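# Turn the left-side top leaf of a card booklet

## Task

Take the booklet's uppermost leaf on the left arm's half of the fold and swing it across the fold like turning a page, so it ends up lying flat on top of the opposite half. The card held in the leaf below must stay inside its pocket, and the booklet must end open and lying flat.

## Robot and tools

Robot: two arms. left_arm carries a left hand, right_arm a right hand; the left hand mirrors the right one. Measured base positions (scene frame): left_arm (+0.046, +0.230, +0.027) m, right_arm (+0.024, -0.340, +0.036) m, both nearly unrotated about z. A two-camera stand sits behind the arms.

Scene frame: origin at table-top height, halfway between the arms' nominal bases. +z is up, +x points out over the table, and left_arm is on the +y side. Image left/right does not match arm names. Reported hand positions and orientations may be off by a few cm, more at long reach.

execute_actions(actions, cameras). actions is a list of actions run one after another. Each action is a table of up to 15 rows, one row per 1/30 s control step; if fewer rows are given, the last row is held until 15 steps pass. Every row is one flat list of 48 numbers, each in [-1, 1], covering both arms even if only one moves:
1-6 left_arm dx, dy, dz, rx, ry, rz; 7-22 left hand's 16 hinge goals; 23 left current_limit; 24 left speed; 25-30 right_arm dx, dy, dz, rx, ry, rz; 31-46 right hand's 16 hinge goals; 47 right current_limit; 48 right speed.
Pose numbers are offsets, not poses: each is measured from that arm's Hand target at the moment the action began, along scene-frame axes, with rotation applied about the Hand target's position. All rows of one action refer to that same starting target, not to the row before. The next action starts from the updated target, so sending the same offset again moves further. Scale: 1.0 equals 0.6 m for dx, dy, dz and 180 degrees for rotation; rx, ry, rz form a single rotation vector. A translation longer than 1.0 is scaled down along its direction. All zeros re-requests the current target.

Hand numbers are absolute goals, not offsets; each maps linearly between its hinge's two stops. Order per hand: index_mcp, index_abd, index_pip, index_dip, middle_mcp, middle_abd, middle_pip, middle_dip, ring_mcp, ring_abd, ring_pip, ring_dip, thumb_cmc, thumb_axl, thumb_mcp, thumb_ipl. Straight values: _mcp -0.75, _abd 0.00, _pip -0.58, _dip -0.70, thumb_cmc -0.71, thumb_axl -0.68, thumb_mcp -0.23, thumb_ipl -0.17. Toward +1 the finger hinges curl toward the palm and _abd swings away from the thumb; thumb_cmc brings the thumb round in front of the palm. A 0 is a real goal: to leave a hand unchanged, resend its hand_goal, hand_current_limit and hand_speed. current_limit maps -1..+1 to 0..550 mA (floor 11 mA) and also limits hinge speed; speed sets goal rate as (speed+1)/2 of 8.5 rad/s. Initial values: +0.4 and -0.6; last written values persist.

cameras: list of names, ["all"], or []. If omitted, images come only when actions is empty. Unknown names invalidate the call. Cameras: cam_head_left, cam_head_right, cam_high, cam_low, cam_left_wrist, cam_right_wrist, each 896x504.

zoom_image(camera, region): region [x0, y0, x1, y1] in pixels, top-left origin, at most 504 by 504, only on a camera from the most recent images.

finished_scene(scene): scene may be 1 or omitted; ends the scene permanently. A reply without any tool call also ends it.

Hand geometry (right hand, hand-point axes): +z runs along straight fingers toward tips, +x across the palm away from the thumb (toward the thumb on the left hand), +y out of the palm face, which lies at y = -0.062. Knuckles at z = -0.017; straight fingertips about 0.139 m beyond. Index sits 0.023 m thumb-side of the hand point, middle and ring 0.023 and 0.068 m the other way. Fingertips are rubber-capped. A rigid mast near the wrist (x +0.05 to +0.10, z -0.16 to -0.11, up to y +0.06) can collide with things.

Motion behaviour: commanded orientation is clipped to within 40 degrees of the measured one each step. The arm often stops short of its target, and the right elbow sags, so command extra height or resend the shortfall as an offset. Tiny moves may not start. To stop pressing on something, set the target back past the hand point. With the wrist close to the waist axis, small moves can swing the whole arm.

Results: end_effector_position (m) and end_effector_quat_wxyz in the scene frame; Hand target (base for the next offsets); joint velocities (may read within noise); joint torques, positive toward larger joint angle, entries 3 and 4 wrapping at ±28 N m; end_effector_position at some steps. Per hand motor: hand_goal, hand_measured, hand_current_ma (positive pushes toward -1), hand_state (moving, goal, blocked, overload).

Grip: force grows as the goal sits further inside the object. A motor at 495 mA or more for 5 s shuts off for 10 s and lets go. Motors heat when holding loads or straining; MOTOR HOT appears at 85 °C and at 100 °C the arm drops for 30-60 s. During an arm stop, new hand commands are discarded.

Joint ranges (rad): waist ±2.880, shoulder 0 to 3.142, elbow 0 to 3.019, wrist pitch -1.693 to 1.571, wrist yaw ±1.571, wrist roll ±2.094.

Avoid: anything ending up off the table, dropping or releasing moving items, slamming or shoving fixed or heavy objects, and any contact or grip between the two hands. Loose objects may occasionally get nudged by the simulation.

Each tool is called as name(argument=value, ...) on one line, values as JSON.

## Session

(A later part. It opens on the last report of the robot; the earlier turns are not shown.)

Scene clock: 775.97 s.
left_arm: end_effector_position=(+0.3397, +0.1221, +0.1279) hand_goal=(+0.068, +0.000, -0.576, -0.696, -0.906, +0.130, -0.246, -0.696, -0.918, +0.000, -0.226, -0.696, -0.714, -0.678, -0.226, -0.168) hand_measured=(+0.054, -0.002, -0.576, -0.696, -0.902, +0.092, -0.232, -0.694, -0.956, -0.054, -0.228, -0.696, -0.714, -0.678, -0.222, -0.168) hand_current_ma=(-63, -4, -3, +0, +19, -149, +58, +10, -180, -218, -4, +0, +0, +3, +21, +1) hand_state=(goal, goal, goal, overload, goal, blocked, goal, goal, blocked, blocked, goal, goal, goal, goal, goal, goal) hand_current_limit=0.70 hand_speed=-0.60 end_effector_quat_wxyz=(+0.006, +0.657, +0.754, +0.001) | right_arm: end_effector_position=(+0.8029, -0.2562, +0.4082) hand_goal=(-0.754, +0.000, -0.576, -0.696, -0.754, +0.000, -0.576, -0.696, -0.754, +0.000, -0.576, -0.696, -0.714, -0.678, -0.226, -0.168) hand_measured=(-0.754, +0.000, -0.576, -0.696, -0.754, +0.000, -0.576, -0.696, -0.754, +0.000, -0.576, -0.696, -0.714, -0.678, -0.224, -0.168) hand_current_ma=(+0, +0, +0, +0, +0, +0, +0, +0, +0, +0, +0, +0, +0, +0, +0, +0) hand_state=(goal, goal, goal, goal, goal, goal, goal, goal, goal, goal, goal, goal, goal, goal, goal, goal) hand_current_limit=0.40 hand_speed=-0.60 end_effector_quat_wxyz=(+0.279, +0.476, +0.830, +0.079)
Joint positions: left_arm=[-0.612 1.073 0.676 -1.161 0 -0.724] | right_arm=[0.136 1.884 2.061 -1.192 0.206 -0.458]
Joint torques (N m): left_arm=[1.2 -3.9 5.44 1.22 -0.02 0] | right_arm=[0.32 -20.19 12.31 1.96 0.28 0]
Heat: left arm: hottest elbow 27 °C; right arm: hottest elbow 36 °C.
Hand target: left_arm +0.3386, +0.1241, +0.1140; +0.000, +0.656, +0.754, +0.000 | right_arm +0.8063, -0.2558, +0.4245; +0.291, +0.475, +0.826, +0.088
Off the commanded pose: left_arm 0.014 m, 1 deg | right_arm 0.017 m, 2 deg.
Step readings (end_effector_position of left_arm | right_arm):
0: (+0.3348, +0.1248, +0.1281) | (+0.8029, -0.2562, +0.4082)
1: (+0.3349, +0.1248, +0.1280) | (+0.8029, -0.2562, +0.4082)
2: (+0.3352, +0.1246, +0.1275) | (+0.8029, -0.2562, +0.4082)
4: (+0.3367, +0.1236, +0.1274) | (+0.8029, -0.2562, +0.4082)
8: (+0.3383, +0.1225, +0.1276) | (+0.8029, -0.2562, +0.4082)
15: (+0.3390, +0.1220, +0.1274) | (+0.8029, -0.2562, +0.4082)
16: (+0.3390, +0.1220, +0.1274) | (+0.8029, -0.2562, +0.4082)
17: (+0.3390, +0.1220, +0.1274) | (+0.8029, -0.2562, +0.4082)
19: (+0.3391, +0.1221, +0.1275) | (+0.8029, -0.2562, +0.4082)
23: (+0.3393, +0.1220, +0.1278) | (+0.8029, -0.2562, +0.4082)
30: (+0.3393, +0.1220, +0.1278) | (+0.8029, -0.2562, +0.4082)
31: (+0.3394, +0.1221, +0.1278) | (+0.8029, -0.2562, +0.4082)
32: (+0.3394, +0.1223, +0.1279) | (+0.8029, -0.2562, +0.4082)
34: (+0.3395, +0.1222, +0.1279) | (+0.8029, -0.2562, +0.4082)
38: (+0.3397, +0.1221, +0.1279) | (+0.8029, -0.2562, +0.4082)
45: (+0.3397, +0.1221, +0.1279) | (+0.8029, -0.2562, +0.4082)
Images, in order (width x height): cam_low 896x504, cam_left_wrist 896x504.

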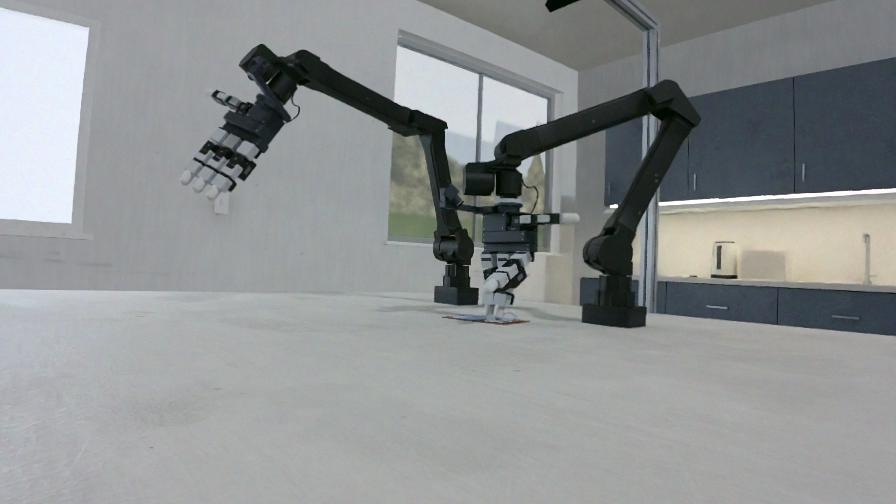

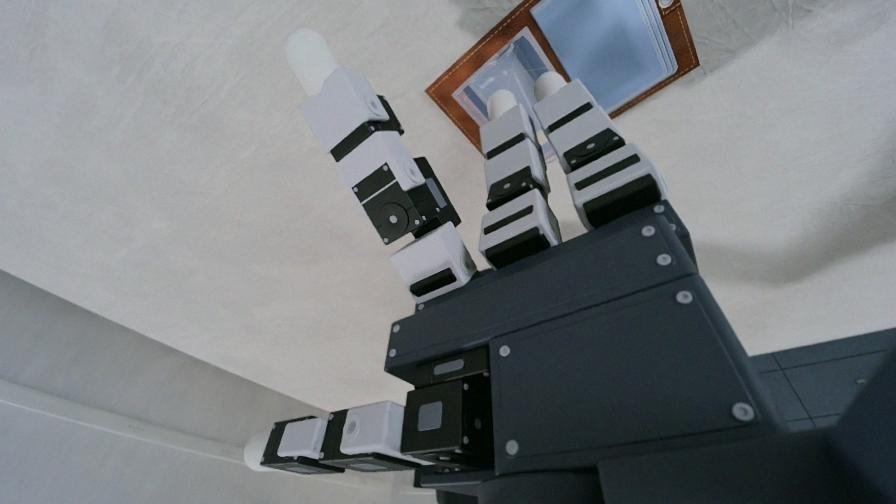

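execute_actions(actions=[[[0,0,0,0,0,0,0.068,0,-0.576,-0.696,-0.906,0.24,-0.245,-0.696,-0.918,-0.03,-0.226,-0.696,-0.714,-0.678,-0.226,-0.168,0.7,-0.6,0,0,0,0,0,0,-0.754,0,-0.576,-0.696,-0.754,0,-0.576,-0.696,-0.754,0,-0.576,-0.696,-0.714,-0.678,-0.226,-0.168,0.4,-0.6]],[[0,0,0,0,0,0,0.068,0,-0.576,-0.696,-0.906,0.35,-0.245,-0.696,-0.918,-0.15,-0.226,-0.696,-0.714,-0.678,-0.226,-0.168,0.7,-0.6,0,0,0,0,0,0,-0.754,0,-0.576,-0.696,-0.754,0,-0.576,-0.696,-0.754,0,-0.576,-0.696,-0.714,-0.678,-0.226,-0.168,0.4,-0.6]]], cameras=["cam_left_wrist","cam_low"])

zoom_image(camera="cam_left_wrist", region=[420, 0, 580, 130])

zoom_image(camera="cam_low", region=[450, 290, 540, 335])

Scene clock: 784.60 s.
left_arm: end_effector_position=(+0.3400, +0.1215, +0.1278) hand_goal=(+0.068, +0.000, -0.576, -0.696, -0.906, +0.350, -0.246, -0.696, -0.918, -0.150, -0.226, -0.696, -0.714, -0.678, -0.226, -0.168) hand_measured=(+0.054, -0.002, -0.576, -0.696, -0.900, +0.148, -0.234, -0.694, -0.956, -0.066, -0.226, -0.696, -0.714, -0.678, -0.222, -0.168) hand_current_ma=(-63, -4, -3, +0, +23, -468, +49, +10, -180, +345, -3, -1, +0, +3, +21, +1) hand_state=(goal, goal, goal, overload, goal, blocked, goal, goal, blocked, blocked, goal, goal, goal, goal, goal, goal) hand_current_limit=0.70 hand_speed=-0.60 end_effector_quat_wxyz=(+0.007, +0.657, +0.754, +0.000) | right_arm: end_effector_position=(+0.8029, -0.2562, +0.4082) hand_goal=(-0.754, +0.000, -0.576, -0.696, -0.754, +0.000, -0.576, -0.696, -0.754, +0.000, -0.576, -0.696, -0.714, -0.678, -0.226, -0.168) hand_measured=(-0.754, +0.000, -0.576, -0.696, -0.754, +0.000, -0.576, -0.696, -0.754, +0.000, -0.576, -0.696, -0.714, -0.678, -0.224, -0.168) hand_current_ma=(+0, +0, +0, +0, +0, +0, +0, +0, +0, +0, +0, +0, +0, +0, +0, +0) hand_state=(goal, goal, goal, goal, goal, goal, goal, goal, goal, goal, goal, goal, goal, goal, goal, goal) hand_current_limit=0.40 hand_speed=-0.60 end_effector_quat_wxyz=(+0.279, +0.476, +0.830, +0.079)
Joint positions: left_arm=[-0.612 1.073 0.676 -1.158 0.002 -0.724] | right_arm=[0.136 1.884 2.061 -1.192 0.206 -0.458]
Joint torques (N m): left_arm=[1.14 -3.84 5.57 1.17 -0.09 0.01] | right_arm=[0.26 -20.19 12.33 1.98 0.28 0]
Heat: left arm: hottest elbow 26 °C; right arm: hottest elbow 36 °C.
Hand target: left_arm +0.3385, +0.1241, +0.1140; +0.000, +0.656, +0.754, +0.000 | right_arm +0.8063, -0.2558, +0.4245; +0.291, +0.475, +0.826, +0.088
Off the commanded pose: left_arm 0.014 m, 1 deg | right_arm 0.017 m, 2 deg.
Step readings (end_effector_position of left_arm | right_arm):
0: (+0.3397, +0.1221, +0.1279) | (+0.8029, -0.2562, +0.4082)
1: (+0.3397, +0.1221, +0.1279) | (+0.8029, -0.2562, +0.4082)
2: (+0.3397, +0.1219, +0.1279) | (+0.8029, -0.2562, +0.4082)
4: (+0.3399, +0.1218, +0.1278) | (+0.8029, -0.2562, +0.4082)
8: (+0.3399, +0.1218, +0.1278) | (+0.8029, -0.2562, +0.4082)
15: (+0.3399, +0.1218, +0.1278) | (+0.8029, -0.2562, +0.4082)
16: (+0.3399, +0.1218, +0.1278) | (+0.8029, -0.2562, +0.4082)
17: (+0.3400, +0.1216, +0.1278) | (+0.8029, -0.2562, +0.4082)
19: (+0.3400, +0.1215, +0.1278) | (+0.8029, -0.2562, +0.4082)
23: (+0.3400, +0.1215, +0.1278) | (+0.8029, -0.2562, +0.4082)
30: (+0.3400, +0.1215, +0.1278) | (+0.8029, -0.2562, +0.4082)
Images, in order (width x height): cam_low 896x504, cam_left_wrist 896x504.

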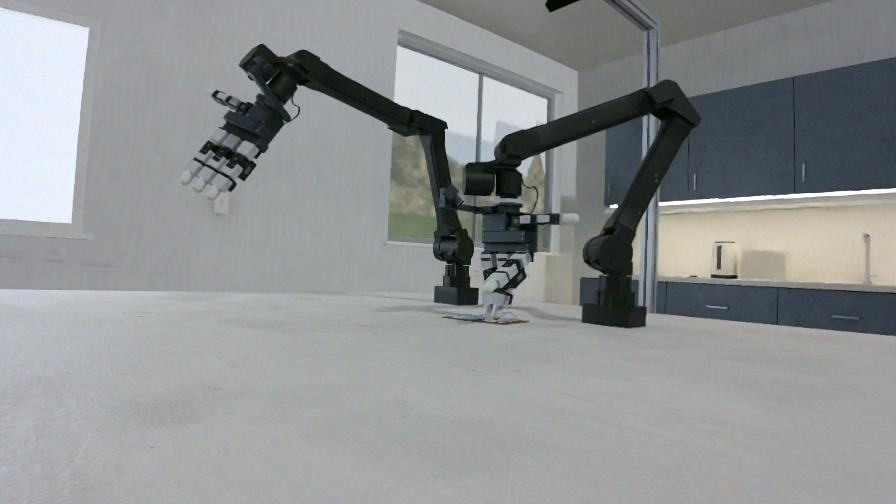

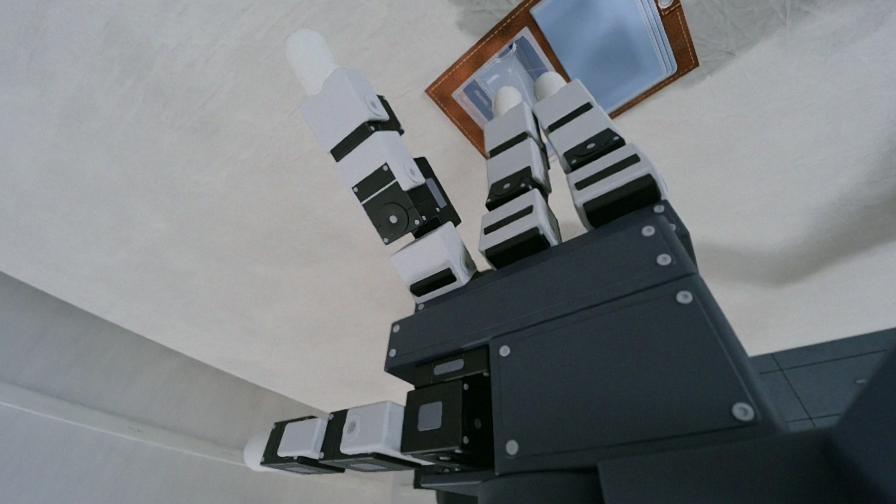

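Scaled by 3.150 from the camera's 896x504 image, which has a finer 1280x720 frame.

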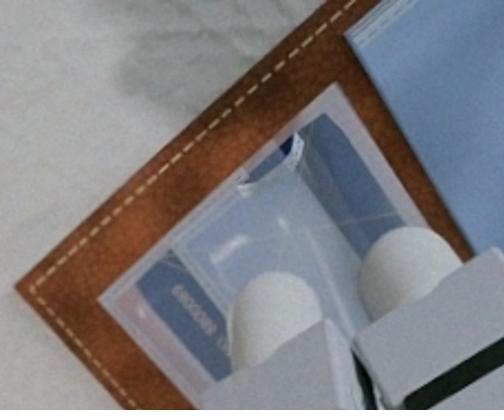

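Scaled by 5.600 from the camera's 896x504 image, which has a finer 1280x720 frame.

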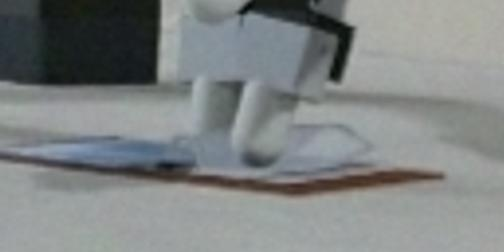

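execute_actions(actions=[[[0.01,0,0.045,0,0,0,0.068,0,-0.576,-0.696,-0.906,0.35,-0.245,-0.696,-0.918,-0.15,-0.226,-0.696,-0.714,-0.678,-0.226,-0.168,0.65,-0.6,0,0,0,0,0,0,-0.754,0,-0.576,-0.696,-0.754,0,-0.576,-0.696,-0.754,0,-0.576,-0.696,-0.714,-0.678,-0.226,-0.168,0.4,-0.6]],[[0,0,0.025,0,0,0,0.068,0,-0.576,-0.696,-0.906,0.35,-0.245,-0.696,-0.918,-0.15,-0.226,-0.696,-0.714,-0.678,-0.226,-0.168,0.65,-0.6,0,0,0,0,0,0,-0.754,0,-0.576,-0.696,-0.754,0,-0.576,-0.696,-0.754,0,-0.576,-0.696,-0.714,-0.678,-0.226,-0.168,0.4,-0.6]]], cameras=["cam_left_wrist","cam_low"])

zoom_image(camera="cam_left_wrist", region=[420, 0, 580, 130])

zoom_image(camera="cam_low", region=[450, 290, 540, 335])

Scene clock: 834.00 s.
left_arm: end_effector_position=(+0.3307, +0.1305, +0.1336) hand_goal=(+0.068, +0.000, -0.576, -0.696, -0.906, +0.350, -0.246, -0.696, -0.918, -0.150, -0.226, -0.696, -0.714, -0.678, -0.226, -0.168) hand_measured=(+0.054, -0.002, -0.576, -0.696, -0.884, +0.148, -0.234, -0.694, -0.940, -0.066, -0.226, -0.696, -0.714, -0.678, -0.222, -0.168) hand_current_ma=(-63, -4, -3, +0, +100, -454, +49, +10, -101, +345, -3, +0, +0, +3, +21, +1) hand_state=(goal, goal, goal, overload, blocked, blocked, goal, goal, blocked, blocked, goal, goal, goal, goal, goal, goal) hand_current_limit=0.65 hand_speed=-0.60 end_effector_quat_wxyz=(-0.023, +0.655, +0.756, -0.004) | right_arm: end_effector_position=(+0.8029, -0.2562, +0.4082) hand_goal=(-0.754, +0.000, -0.576, -0.696, -0.754, +0.000, -0.576, -0.696, -0.754, +0.000, -0.576, -0.696, -0.714, -0.678, -0.226, -0.168) hand_measured=(-0.754, +0.000, -0.576, -0.696, -0.754, +0.000, -0.576, -0.696, -0.754, +0.000, -0.576, -0.696, -0.714, -0.678, -0.224, -0.168) hand_current_ma=(+0, +0, +0, +0, +0, +0, +0, +0, +0, +0, +0, +0, +0, +0, +0, +0) hand_state=(goal, goal, goal, goal, goal, goal, goal, goal, goal, goal, goal, goal, goal, goal, goal, goal) hand_current_limit=0.40 hand_speed=-0.60 end_effector_quat_wxyz=(+0.279, +0.476, +0.830, +0.079)
Joint positions: left_arm=[-0.603 1.072 0.699 -1.244 0.002 -0.722] | right_arm=[0.136 1.884 2.061 -1.192 0.206 -0.458]
Joint torques (N m): left_arm=[1.73 -6.48 11.08 -0.61 -0.11 0.09] | right_arm=[0.32 -20.19 12.33 1.96 0.27 0]
Heat: left arm: hottest elbow 24 °C; right arm: hottest elbow 36 °C.
Hand target: left_arm +0.3445, +0.1240, +0.1561; +0.000, +0.657, +0.754, +0.000 | right_arm +0.8063, -0.2558, +0.4245; +0.291, +0.475, +0.826, +0.088
Off the commanded pose: left_arm 0.027 m, 3 deg | right_arm 0.017 m, 2 deg.
Step readings (end_effector_position of left_arm | right_arm):
0: (+0.3400, +0.1215, +0.1278) | (+0.8029, -0.2562, +0.4082)
1: (+0.3400, +0.1215, +0.1278) | (+0.8029, -0.2562, +0.4082)
2: (+0.3400, +0.1217, +0.1279) | (+0.8029, -0.2562, +0.4082)
4: (+0.3392, +0.1226, +0.1280) | (+0.8029, -0.2562, +0.4082)
8: (+0.3367, +0.1249, +0.1279) | (+0.8029, -0.2562, +0.4082)
15: (+0.3349, +0.1273, +0.1277) | (+0.8029, -0.2562, +0.4082)
16: (+0.3347, +0.1273, +0.1278) | (+0.8029, -0.2562, +0.4082)
17: (+0.3343, +0.1278, +0.1282) | (+0.8029, -0.2562, +0.4082)
19: (+0.3326, +0.1291, +0.1295) | (+0.8029, -0.2562, +0.4082)
23: (+0.3310, +0.1303, +0.1319) | (+0.8029, -0.2562, +0.4082)
30: (+0.3309, +0.1303, +0.1337) | (+0.8029, -0.2562, +0.4082)
Images, in order (width x height): cam_low 896x504, cam_left_wrist 896x504.

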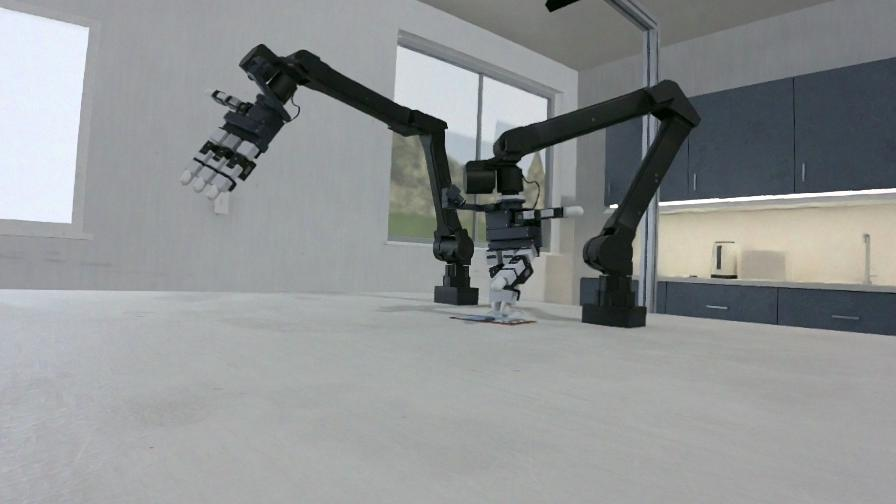

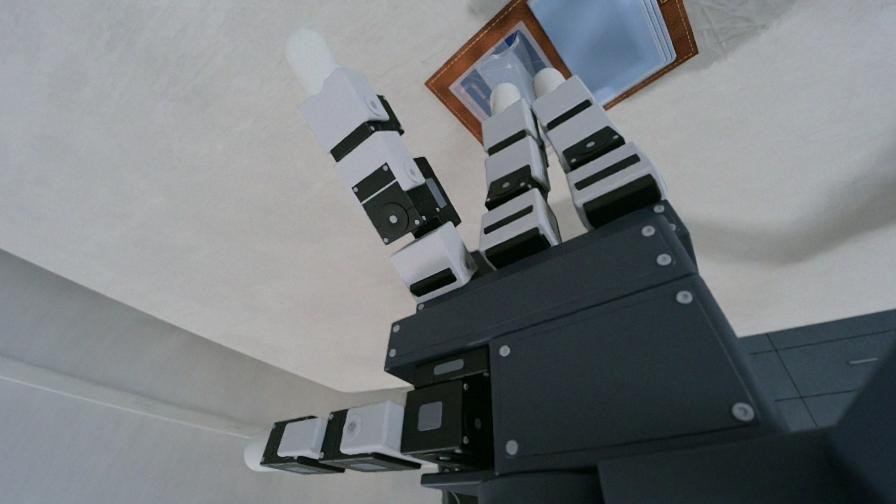

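Scaled by 3.150 from the camera's 896x504 image, which has a finer 1280x720 frame.

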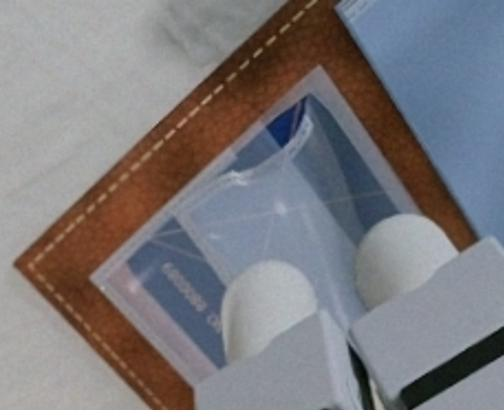

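Scaled by 5.600 from the camera's 896x504 image, which has a finer 1280x720 frame.

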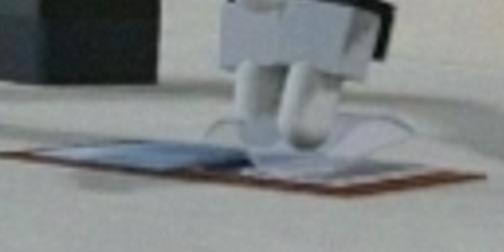

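execute_actions(actions=[[[0.005,-0.02,0.012,0,0,0,0.068,0,-0.576,-0.696,-0.906,0.35,-0.245,-0.696,-0.918,-0.15,-0.226,-0.696,-0.714,-0.678,-0.226,-0.168,0.65,-0.6,0,0,0,0,0,0,-0.754,0,-0.576,-0.696,-0.754,0,-0.576,-0.696,-0.754,0,-0.576,-0.696,-0.714,-0.678,-0.226,-0.168,0.4,-0.6]]], cameras=["cam_left_wrist","cam_low"])

zoom_image(camera="cam_left_wrist", region=[420, 0, 580, 130])

zoom_image(camera="cam_low", region=[450, 290, 540, 335])

Scene clock: 839.83 s.
left_arm: end_effector_position=(+0.3368, +0.1212, +0.1468) hand_goal=(+0.068, +0.000, -0.576, -0.696, -0.906, +0.350, -0.246, -0.696, -0.918, -0.150, -0.226, -0.696, -0.714, -0.678, -0.226, -0.168) hand_measured=(+0.054, -0.002, -0.576, -0.696, -0.884, +0.148, -0.234, -0.694, -0.940, -0.066, -0.228, -0.696, -0.714, -0.678, -0.222, -0.168) hand_current_ma=(-63, -4, -3, +0, +100, -454, +49, +10, -101, +345, -5, +0, +0, +3, +21, +1) hand_state=(goal, goal, goal, overload, blocked, blocked, goal, goal, blocked, blocked, goal, goal, goal, goal, goal, goal) hand_current_limit=0.65 hand_speed=-0.60 end_effector_quat_wxyz=(-0.013, +0.658, +0.753, -0.002) | right_arm: end_effector_position=(+0.8029, -0.2562, +0.4082) hand_goal=(-0.754, +0.000, -0.576, -0.696, -0.754, +0.000, -0.576, -0.696, -0.754, +0.000, -0.576, -0.696, -0.714, -0.678, -0.226, -0.168) hand_measured=(-0.754, +0.000, -0.576, -0.696, -0.754, +0.000, -0.576, -0.696, -0.754, +0.000, -0.576, -0.696, -0.714, -0.678, -0.224, -0.168) hand_current_ma=(+0, +0, +0, +0, +0, +0, +0, +0, +0, +0, +0, +0, +0, +0, +0, +0) hand_state=(goal, goal, goal, goal, goal, goal, goal, goal, goal, goal, goal, goal, goal, goal, goal, goal) hand_current_limit=0.40 hand_speed=-0.60 end_effector_quat_wxyz=(+0.279, +0.476, +0.830, +0.079)
Joint positions: left_arm=[-0.619 1.072 0.733 -1.258 0.002 -0.729] | right_arm=[0.136 1.884 2.061 -1.192 0.206 -0.458]
Joint torques (N m): left_arm=[0.21 -5.01 11.23 -0.34 -0.06 -0.12] | right_arm=[0.32 -20.19 12.31 1.96 0.27 0]
Heat: left arm: hottest elbow 24 °C; right arm: hottest elbow 36 °C.
Hand target: left_arm +0.3475, +0.1121, +0.1633; +0.000, +0.656, +0.754, +0.000 | right_arm +0.8063, -0.2558, +0.4245; +0.291, +0.475, +0.826, +0.088
Off the commanded pose: left_arm 0.022 m, 2 deg | right_arm 0.017 m, 2 deg.
Step readings (end_effector_position of left_arm | right_arm):
0: (+0.3307, +0.1305, +0.1336) | (+0.8029, -0.2562, +0.4082)
1: (+0.3309, +0.1305, +0.1338) | (+0.8029, -0.2562, +0.4082)
2: (+0.3309, +0.1304, +0.1342) | (+0.8029, -0.2562, +0.4082)
4: (+0.3320, +0.1287, +0.1370) | (+0.8029, -0.2562, +0.4082)
8: (+0.3360, +0.1230, +0.1443) | (+0.8029, -0.2562, +0.4082)
15: (+0.3370, +0.1210, +0.1468) | (+0.8029, -0.2562, +0.4082)
Images, in order (width x height): cam_low 896x504, cam_left_wrist 896x504.

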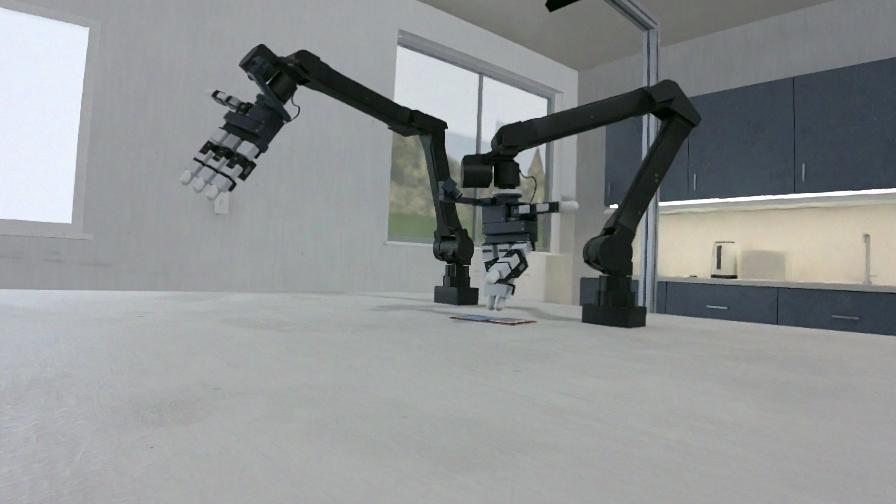

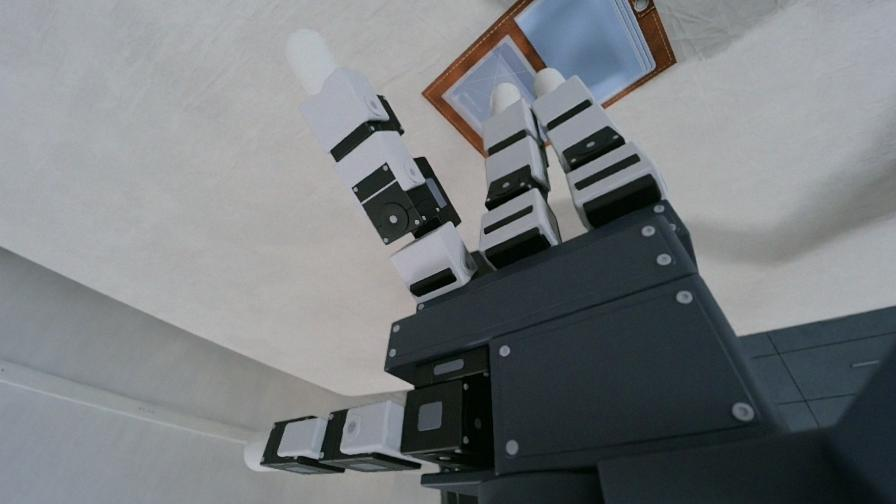

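Scaled by 3.150 from the camera's 896x504 image, which has a finer 1280x720 frame.

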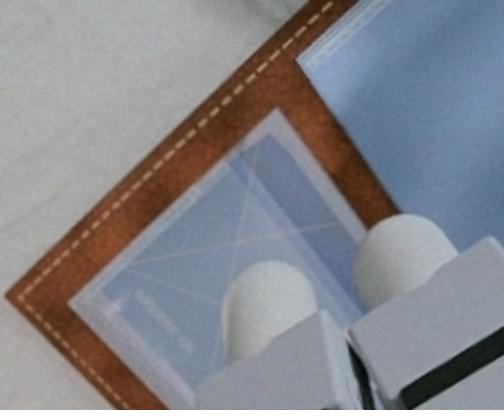

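Scaled by 5.600 from the camera's 896x504 image, which has a finer 1280x720 frame.

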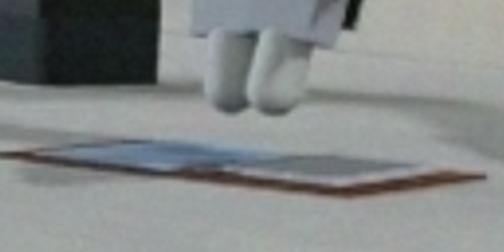

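execute_actions(actions=[[[-0.0303,0.035,-0.04,0,0,0,0.068,0,-0.576,-0.696,-0.973,-0.05,-0.109,-0.696,-0.479,0,-0.781,-0.98,-0.714,-0.678,-0.226,-0.168,0.4,-0.6,0,0,0,0,0,0,-0.754,0,-0.576,-0.696,-0.754,0,-0.576,-0.696,-0.754,0,-0.576,-0.696,-0.714,-0.678,-0.226,-0.168,0.4,-0.6]],[[0,0,-0.015,0,0,0,0.068,0,-0.576,-0.696,-0.973,-0.05,-0.109,-0.696,-0.479,0,-0.781,-0.98,-0.714,-0.678,-0.226,-0.168,0.4,-0.6,0,0,0,0,0,0,-0.754,0,-0.576,-0.696,-0.754,0,-0.576,-0.696,-0.754,0,-0.576,-0.696,-0.714,-0.678,-0.226,-0.168,0.4,-0.6]]], cameras=["cam_left_wrist","cam_low"])

zoom_image(camera="cam_left_wrist", region=[400, 0, 640, 160])

zoom_image(camera="cam_low", region=[450, 270, 560, 335])

Scene clock: 865.57 s.
left_arm: end_effector_position=(+0.3244, +0.1340, +0.1275) hand_goal=(+0.068, +0.000, -0.576, -0.696, -0.974, -0.050, -0.110, -0.696, -0.480, +0.000, -0.782, -0.980, -0.714, -0.678, -0.226, -0.168) hand_measured=(+0.054, -0.002, -0.576, -0.696, -0.966, -0.046, -0.114, -0.694, -0.484, -0.002, -0.780, -0.976, -0.714, -0.678, -0.222, -0.168) hand_current_ma=(-63, -4, -3, +0, +39, +11, -14, +10, -22, -4, +11, +13, +0, +3, +21, +1) hand_state=(goal, goal, goal, overload, goal, goal, goal, goal, goal, goal, goal, goal, goal, goal, goal, goal) hand_current_limit=0.40 hand_speed=-0.60 end_effector_quat_wxyz=(-0.009, +0.655, +0.756, -0.002) | right_arm: end_effector_position=(+0.8029, -0.2562, +0.4082) hand_goal=(-0.754, +0.000, -0.576, -0.696, -0.754, +0.000, -0.576, -0.696, -0.754, +0.000, -0.576, -0.696, -0.714, -0.678, -0.226, -0.168) hand_measured=(-0.754, +0.000, -0.576, -0.696, -0.754, +0.000, -0.576, -0.696, -0.754, +0.000, -0.576, -0.696, -0.714, -0.678, -0.224, -0.168) hand_current_ma=(+0, +0, +0, +0, +0, +0, +0, +0, +0, +0, +0, +0, +0, +0, +0, +0) hand_state=(goal, goal, goal, goal, goal, goal, goal, goal, goal, goal, goal, goal, goal, goal, goal, goal) hand_current_limit=0.40 hand_speed=-0.60 end_effector_quat_wxyz=(+0.279, +0.476, +0.830, +0.079)
Joint positions: left_arm=[-0.606 1.036 0.655 -1.209 0.001 -0.724] | right_arm=[0.136 1.884 2.061 -1.192 0.206 -0.458]
Joint torques (N m): left_arm=[1.44 -5.36 7.65 0.58 -0.08 0.08] | right_arm=[0.32 -20.19 12.33 1.98 0.28 -0.01]
Heat: left arm: hottest elbow 27 °C; right arm: hottest elbow 36 °C.
Hand target: left_arm +0.3294, +0.1331, +0.1302; +0.000, +0.656, +0.754, +0.000 | right_arm +0.8063, -0.2558, +0.4245; +0.291, +0.475, +0.826, +0.088
Off the commanded pose: left_arm 0.006 m, 1 deg | right_arm 0.017 m, 2 deg.
Step readings (end_effector_position of left_arm | right_arm):
0: (+0.3368, +0.1212, +0.1468) | (+0.8029, -0.2562, +0.4082)
1: (+0.3368, +0.1212, +0.1468) | (+0.8029, -0.2562, +0.4082)
2: (+0.3368, +0.1212, +0.1468) | (+0.8029, -0.2562, +0.4082)
4: (+0.3354, +0.1228, +0.1447) | (+0.8029, -0.2562, +0.4082)
8: (+0.3264, +0.1312, +0.1361) | (+0.8029, -0.2562, +0.4082)
15: (+0.3235, +0.1347, +0.1331) | (+0.8029, -0.2562, +0.4082)
16: (+0.3238, +0.1345, +0.1331) | (+0.8029, -0.2562, +0.4082)
17: (+0.3241, +0.1343, +0.1328) | (+0.8029, -0.2562, +0.4082)
19: (+0.3249, +0.1337, +0.1315) | (+0.8029, -0.2562, +0.4082)
23: (+0.3241, +0.1342, +0.1282) | (+0.8029, -0.2562, +0.4082)
30: (+0.3243, +0.1340, +0.1275) | (+0.8029, -0.2562, +0.4082)
Images, in order (width x height): cam_low 896x504, cam_left_wrist 896x504.

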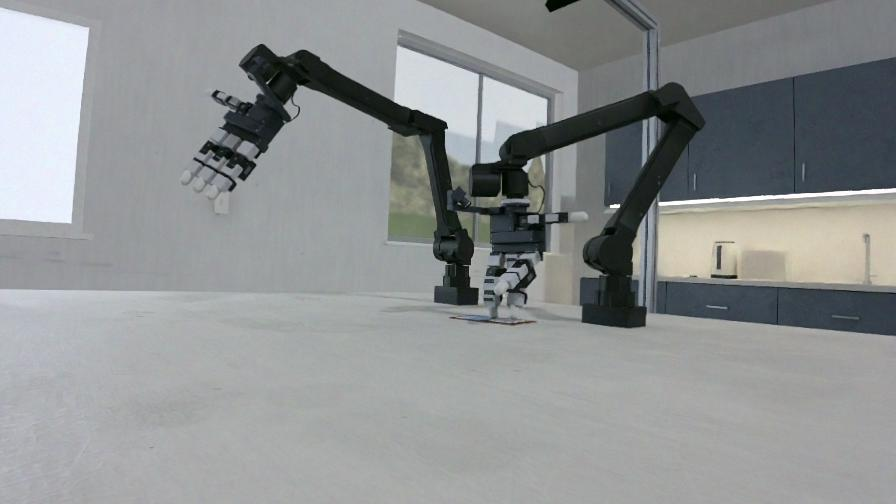

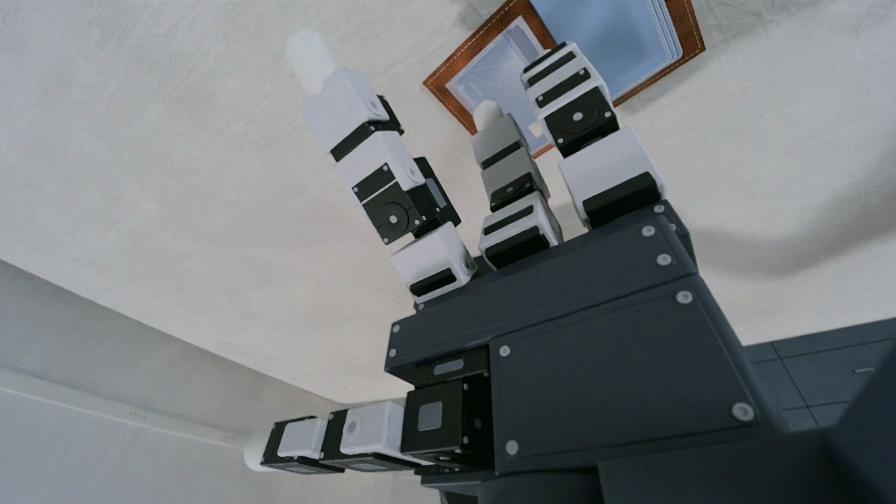

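Scaled by 2.100 from the camera's 896x504 image, which has a finer 1280x720 frame.

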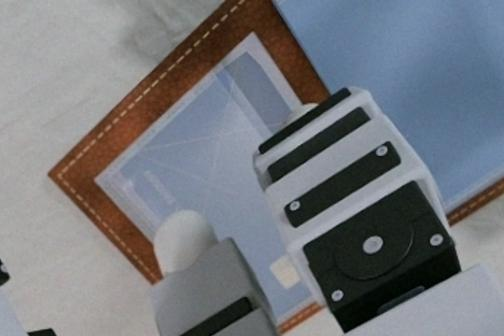

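Scaled by 4.582 from the camera's 896x504 image, which has a finer 1280x720 frame.

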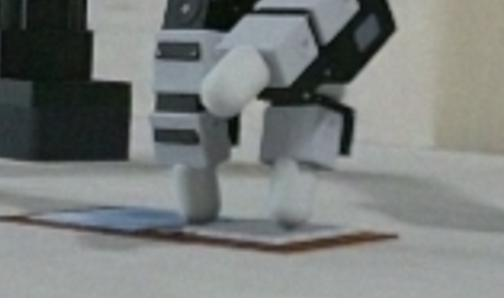

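execute_actions(actions=[[[0,0,-0.03,0,0,0,0.068,0,-0.576,-0.696,-0.973,-0.05,-0.109,-0.696,-0.479,0,-0.781,-0.98,-0.714,-0.678,-0.226,-0.168,0.7,-0.6,0,0,0,0,0,0,-0.754,0,-0.576,-0.696,-0.754,0,-0.576,-0.696,-0.754,0,-0.576,-0.696,-0.714,-0.678,-0.226,-0.168,0.4,-0.6]],[[0,0,0,0,0,0,0.068,0,-0.576,-0.696,-0.966,0.1,-0.12,-0.696,-0.479,0,-0.781,-0.98,-0.714,-0.678,-0.226,-0.168,0.7,-0.6,0,0,0,0,0,0,-0.754,0,-0.576,-0.696,-0.754,0,-0.576,-0.696,-0.754,0,-0.576,-0.696,-0.714,-0.678,-0.226,-0.168,0.4,-0.6]]], cameras=["cam_left_wrist","cam_low"])

zoom_image(camera="cam_left_wrist", region=[400, 0, 640, 160])

zoom_image(camera="cam_low", region=[450, 270, 560, 335])

Scene clock: 879.60 s.
left_arm: end_effector_position=(+0.3294, +0.1319, +0.1258) hand_goal=(+0.068, +0.000, -0.576, -0.696, -0.966, +0.100, -0.120, -0.696, -0.480, +0.000, -0.782, -0.980, -0.714, -0.678, -0.226, -0.168) hand_measured=(+0.054, -0.002, -0.576, -0.696, -0.978, +0.012, -0.114, -0.694, -0.502, -0.038, -0.812, -1.000, -0.714, -0.678, -0.222, -0.168) hand_current_ma=(-63, -4, -3, +0, -56, -359, +24, +7, -101, -153, -136, -84, +0, +3, +21, +1) hand_state=(goal, goal, goal, overload, goal, blocked, goal, goal, blocked, blocked, blocked, goal, goal, goal, goal, goal) hand_current_limit=0.70 hand_speed=-0.60 end_effector_quat_wxyz=(+0.004, +0.655, +0.756, +0.002) | right_arm: end_effector_position=(+0.8029, -0.2562, +0.4082) hand_goal=(-0.754, +0.000, -0.576, -0.696, -0.754, +0.000, -0.576, -0.696, -0.754, +0.000, -0.576, -0.696, -0.714, -0.678, -0.226, -0.168) hand_measured=(-0.754, +0.000, -0.576, -0.696, -0.754, +0.000, -0.576, -0.696, -0.754, +0.000, -0.576, -0.696, -0.714, -0.678, -0.224, -0.168) hand_current_ma=(+0, +0, +0, +0, +0, +0, +0, +0, +0, +0, +0, +0, +0, +0, +0, +0) hand_state=(goal, goal, goal, goal, goal, goal, goal, goal, goal, goal, goal, goal, goal, goal, goal, goal) hand_current_limit=0.40 hand_speed=-0.60 end_effector_quat_wxyz=(+0.279, +0.476, +0.830, +0.079)
Joint positions: left_arm=[-0.604 1.035 0.646 -1.173 -0.002 -0.723] | right_arm=[0.136 1.884 2.061 -1.192 0.206 -0.458]
Joint torques (N m): left_arm=[1.26 -3.37 5.46 1.36 0.04 0.07] | right_arm=[0.32 -20.19 12.31 1.98 0.28 -0.01]
Heat: left arm: hottest elbow 26 °C; right arm: hottest elbow 37 °C.
Hand target: left_arm +0.3294, +0.1330, +0.1122; +0.000, +0.657, +0.754, +0.000 | right_arm +0.8063, -0.2558, +0.4245; +0.291, +0.475, +0.826, +0.088
Off the commanded pose: left_arm 0.014 m, 1 deg | right_arm 0.017 m, 2 deg.
Step readings (end_effector_position of left_arm | right_arm):
0: (+0.3244, +0.1340, +0.1275) | (+0.8029, -0.2562, +0.4082)
1: (+0.3244, +0.1340, +0.1274) | (+0.8029, -0.2562, +0.4082)
2: (+0.3249, +0.1337, +0.1267) | (+0.8029, -0.2562, +0.4082)
4: (+0.3264, +0.1326, +0.1259) | (+0.8029, -0.2562, +0.4082)
8: (+0.3285, +0.1317, +0.1255) | (+0.8029, -0.2562, +0.4082)
15: (+0.3291, +0.1314, +0.1256) | (+0.8029, -0.2562, +0.4082)
16: (+0.3291, +0.1315, +0.1256) | (+0.8029, -0.2562, +0.4082)
17: (+0.3292, +0.1316, +0.1257) | (+0.8029, -0.2562, +0.4082)
19: (+0.3293, +0.1318, +0.1258) | (+0.8029, -0.2562, +0.4082)
23: (+0.3294, +0.1319, +0.1258) | (+0.8029, -0.2562, +0.4082)
30: (+0.3294, +0.1319, +0.1258) | (+0.8029, -0.2562, +0.4082)
Images, in order (width x height): cam_low 896x504, cam_left_wrist 896x504.

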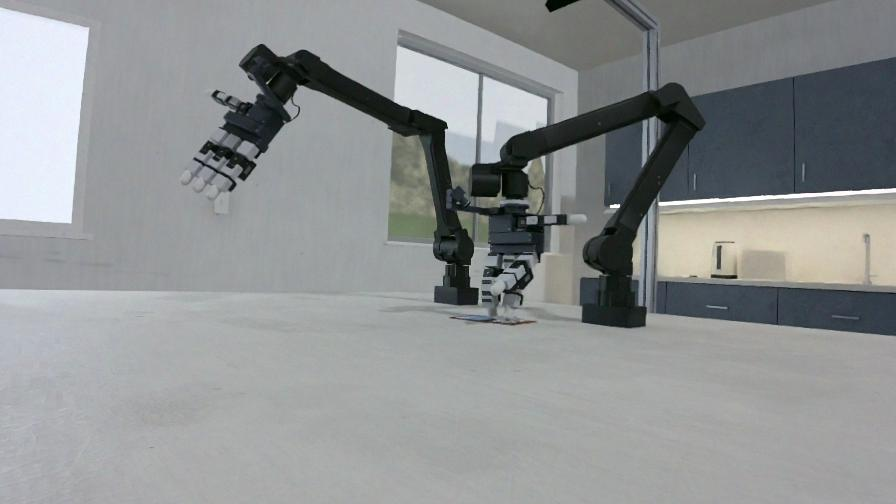

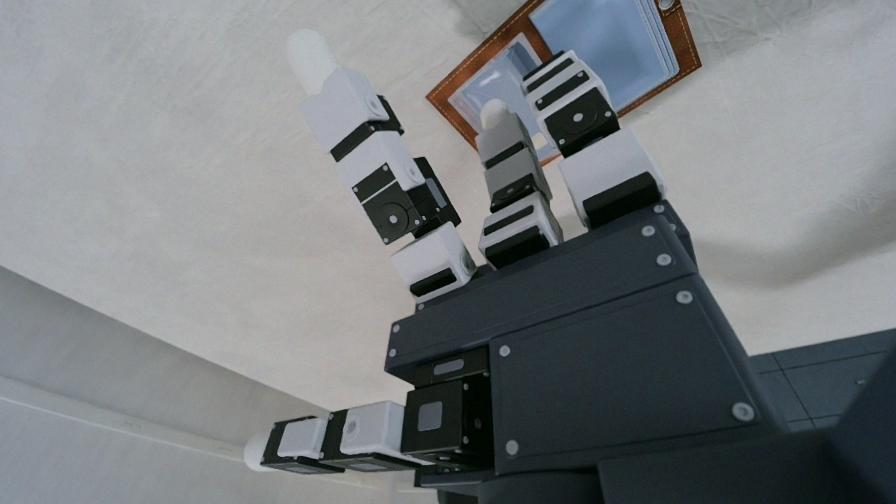

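Scaled by 2.100 from the camera's 896x504 image, which has a finer 1280x720 frame.

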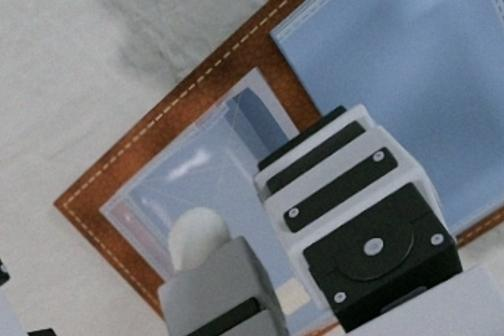

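Scaled by 4.582 from the camera's 896x504 image, which has a finer 1280x720 frame.

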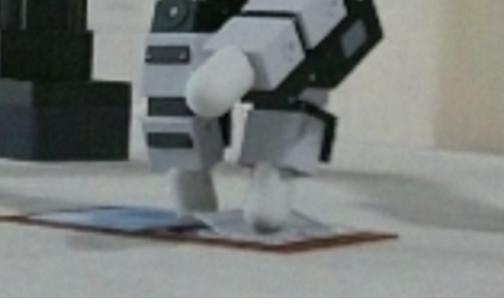

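execute_actions(actions=[[[0,0,0,0,0,0,0.068,0,-0.576,-0.696,-0.966,0.2,-0.12,-0.696,-0.479,0,-0.781,-0.98,-0.714,-0.678,-0.226,-0.168,0.75,-0.6,0,0,0,0,0,0,-0.754,0,-0.576,-0.696,-0.754,0,-0.576,-0.696,-0.754,0,-0.576,-0.696,-0.714,-0.678,-0.226,-0.168,0.4,-0.6]]], cameras=["cam_left_wrist","cam_low"])

zoom_image(camera="cam_left_wrist", region=[400, 0, 640, 160])

zoom_image(camera="cam_low", region=[450, 270, 560, 335])

Scene clock: 886.03 s.
left_arm: end_effector_position=(+0.3306, +0.1312, +0.1259) hand_goal=(+0.068, +0.000, -0.576, -0.696, -0.966, +0.200, -0.120, -0.696, -0.480, +0.000, -0.782, -0.980, -0.714, -0.678, -0.226, -0.168) hand_measured=(+0.054, -0.002, -0.576, -0.696, -0.968, +0.164, -0.116, -0.694, -0.502, -0.034, -0.814, -1.000, -0.714, -0.678, -0.222, -0.168) hand_current_ma=(-63, -4, -3, +0, -11, -138, +14, +7, -101, -134, -149, -84, +0, +3, +21, +1) hand_state=(goal, goal, goal, overload, goal, blocked, goal, goal, blocked, blocked, blocked, goal, goal, goal, goal, goal) hand_current_limit=0.75 hand_speed=-0.60 end_effector_quat_wxyz=(+0.007, +0.655, +0.755, +0.002) | right_arm: end_effector_position=(+0.8029, -0.2562, +0.4082) hand_goal=(-0.754, +0.000, -0.576, -0.696, -0.754, +0.000, -0.576, -0.696, -0.754, +0.000, -0.576, -0.696, -0.714, -0.678, -0.226, -0.168) hand_measured=(-0.754, +0.000, -0.576, -0.696, -0.754, +0.000, -0.576, -0.696, -0.754, +0.000, -0.576, -0.696, -0.714, -0.678, -0.224, -0.168) hand_current_ma=(+0, +0, +0, +0, +0, +0, +0, +0, +0, +0, +0, +0, +0, +0, +0, +0) hand_state=(goal, goal, goal, goal, goal, goal, goal, goal, goal, goal, goal, goal, goal, goal, goal, goal) hand_current_limit=0.40 hand_speed=-0.60 end_effector_quat_wxyz=(+0.279, +0.476, +0.830, +0.079)
Joint positions: left_arm=[-0.604 1.035 0.645 -1.166 -0.002 -0.722] | right_arm=[0.136 1.884 2.061 -1.192 0.206 -0.458]
Joint torques (N m): left_arm=[1.2 -3.66 5.57 1.1 0.06 0.06] | right_arm=[0.32 -20.19 12.33 1.98 0.28 0]
Heat: left arm: hottest elbow 25 °C; right arm: hottest elbow 37 °C.
Hand target: left_arm +0.3293, +0.1330, +0.1122; +0.000, +0.657, +0.754, +0.000 | right_arm +0.8063, -0.2558, +0.4245; +0.291, +0.475, +0.826, +0.088
Off the commanded pose: left_arm 0.014 m, 1 deg | right_arm 0.017 m, 2 deg.
Step readings (end_effector_position of left_arm | right_arm):
0: (+0.3294, +0.1319, +0.1258) | (+0.8029, -0.2562, +0.4082)
1: (+0.3294, +0.1319, +0.1258) | (+0.8029, -0.2562, +0.4082)
2: (+0.3295, +0.1319, +0.1259) | (+0.8029, -0.2562, +0.4082)
4: (+0.3300, +0.1316, +0.1259) | (+0.8029, -0.2562, +0.4082)
8: (+0.3306, +0.1312, +0.1259) | (+0.8029, -0.2562, +0.4082)
15: (+0.3306, +0.1312, +0.1259) | (+0.8029, -0.2562, +0.4082)
Images, in order (width x height): cam_low 896x504, cam_left_wrist 896x504.

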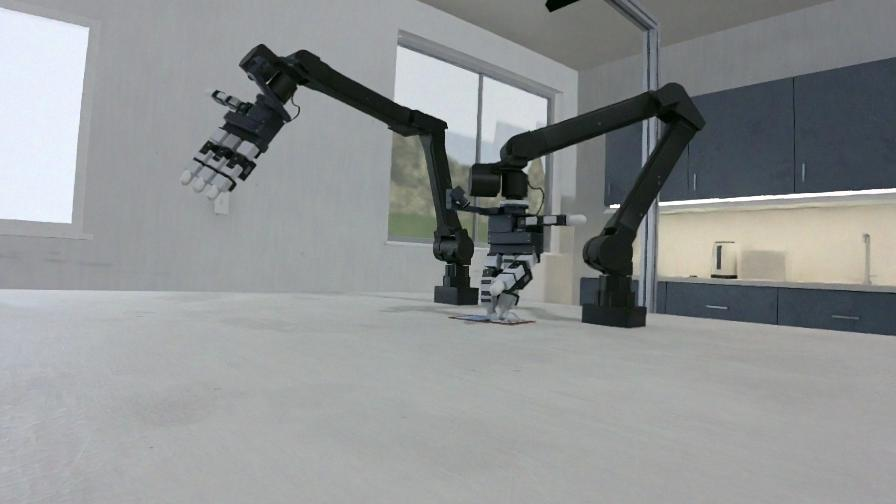

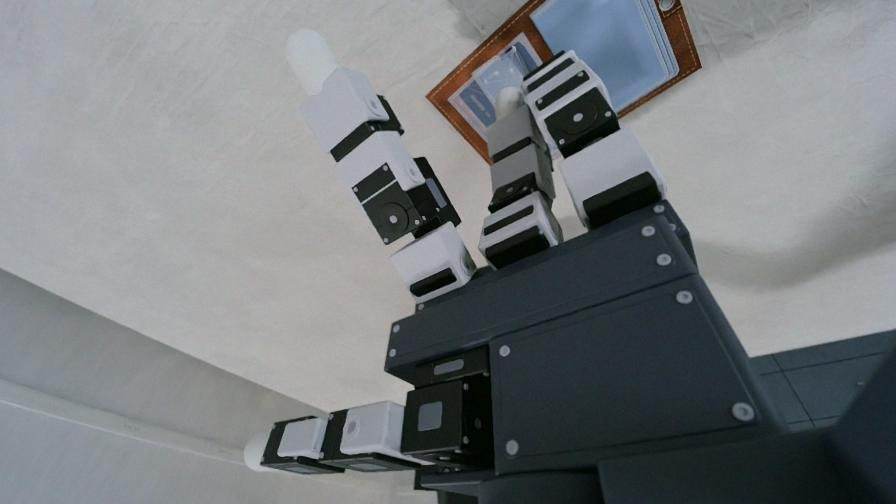

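Scaled by 2.100 from the camera's 896x504 image, which has a finer 1280x720 frame.

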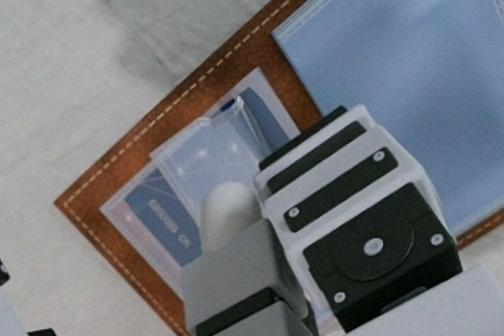

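Scaled by 4.582 from the camera's 896x504 image, which has a finer 1280x720 frame.

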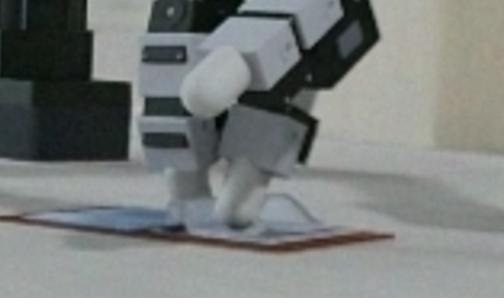

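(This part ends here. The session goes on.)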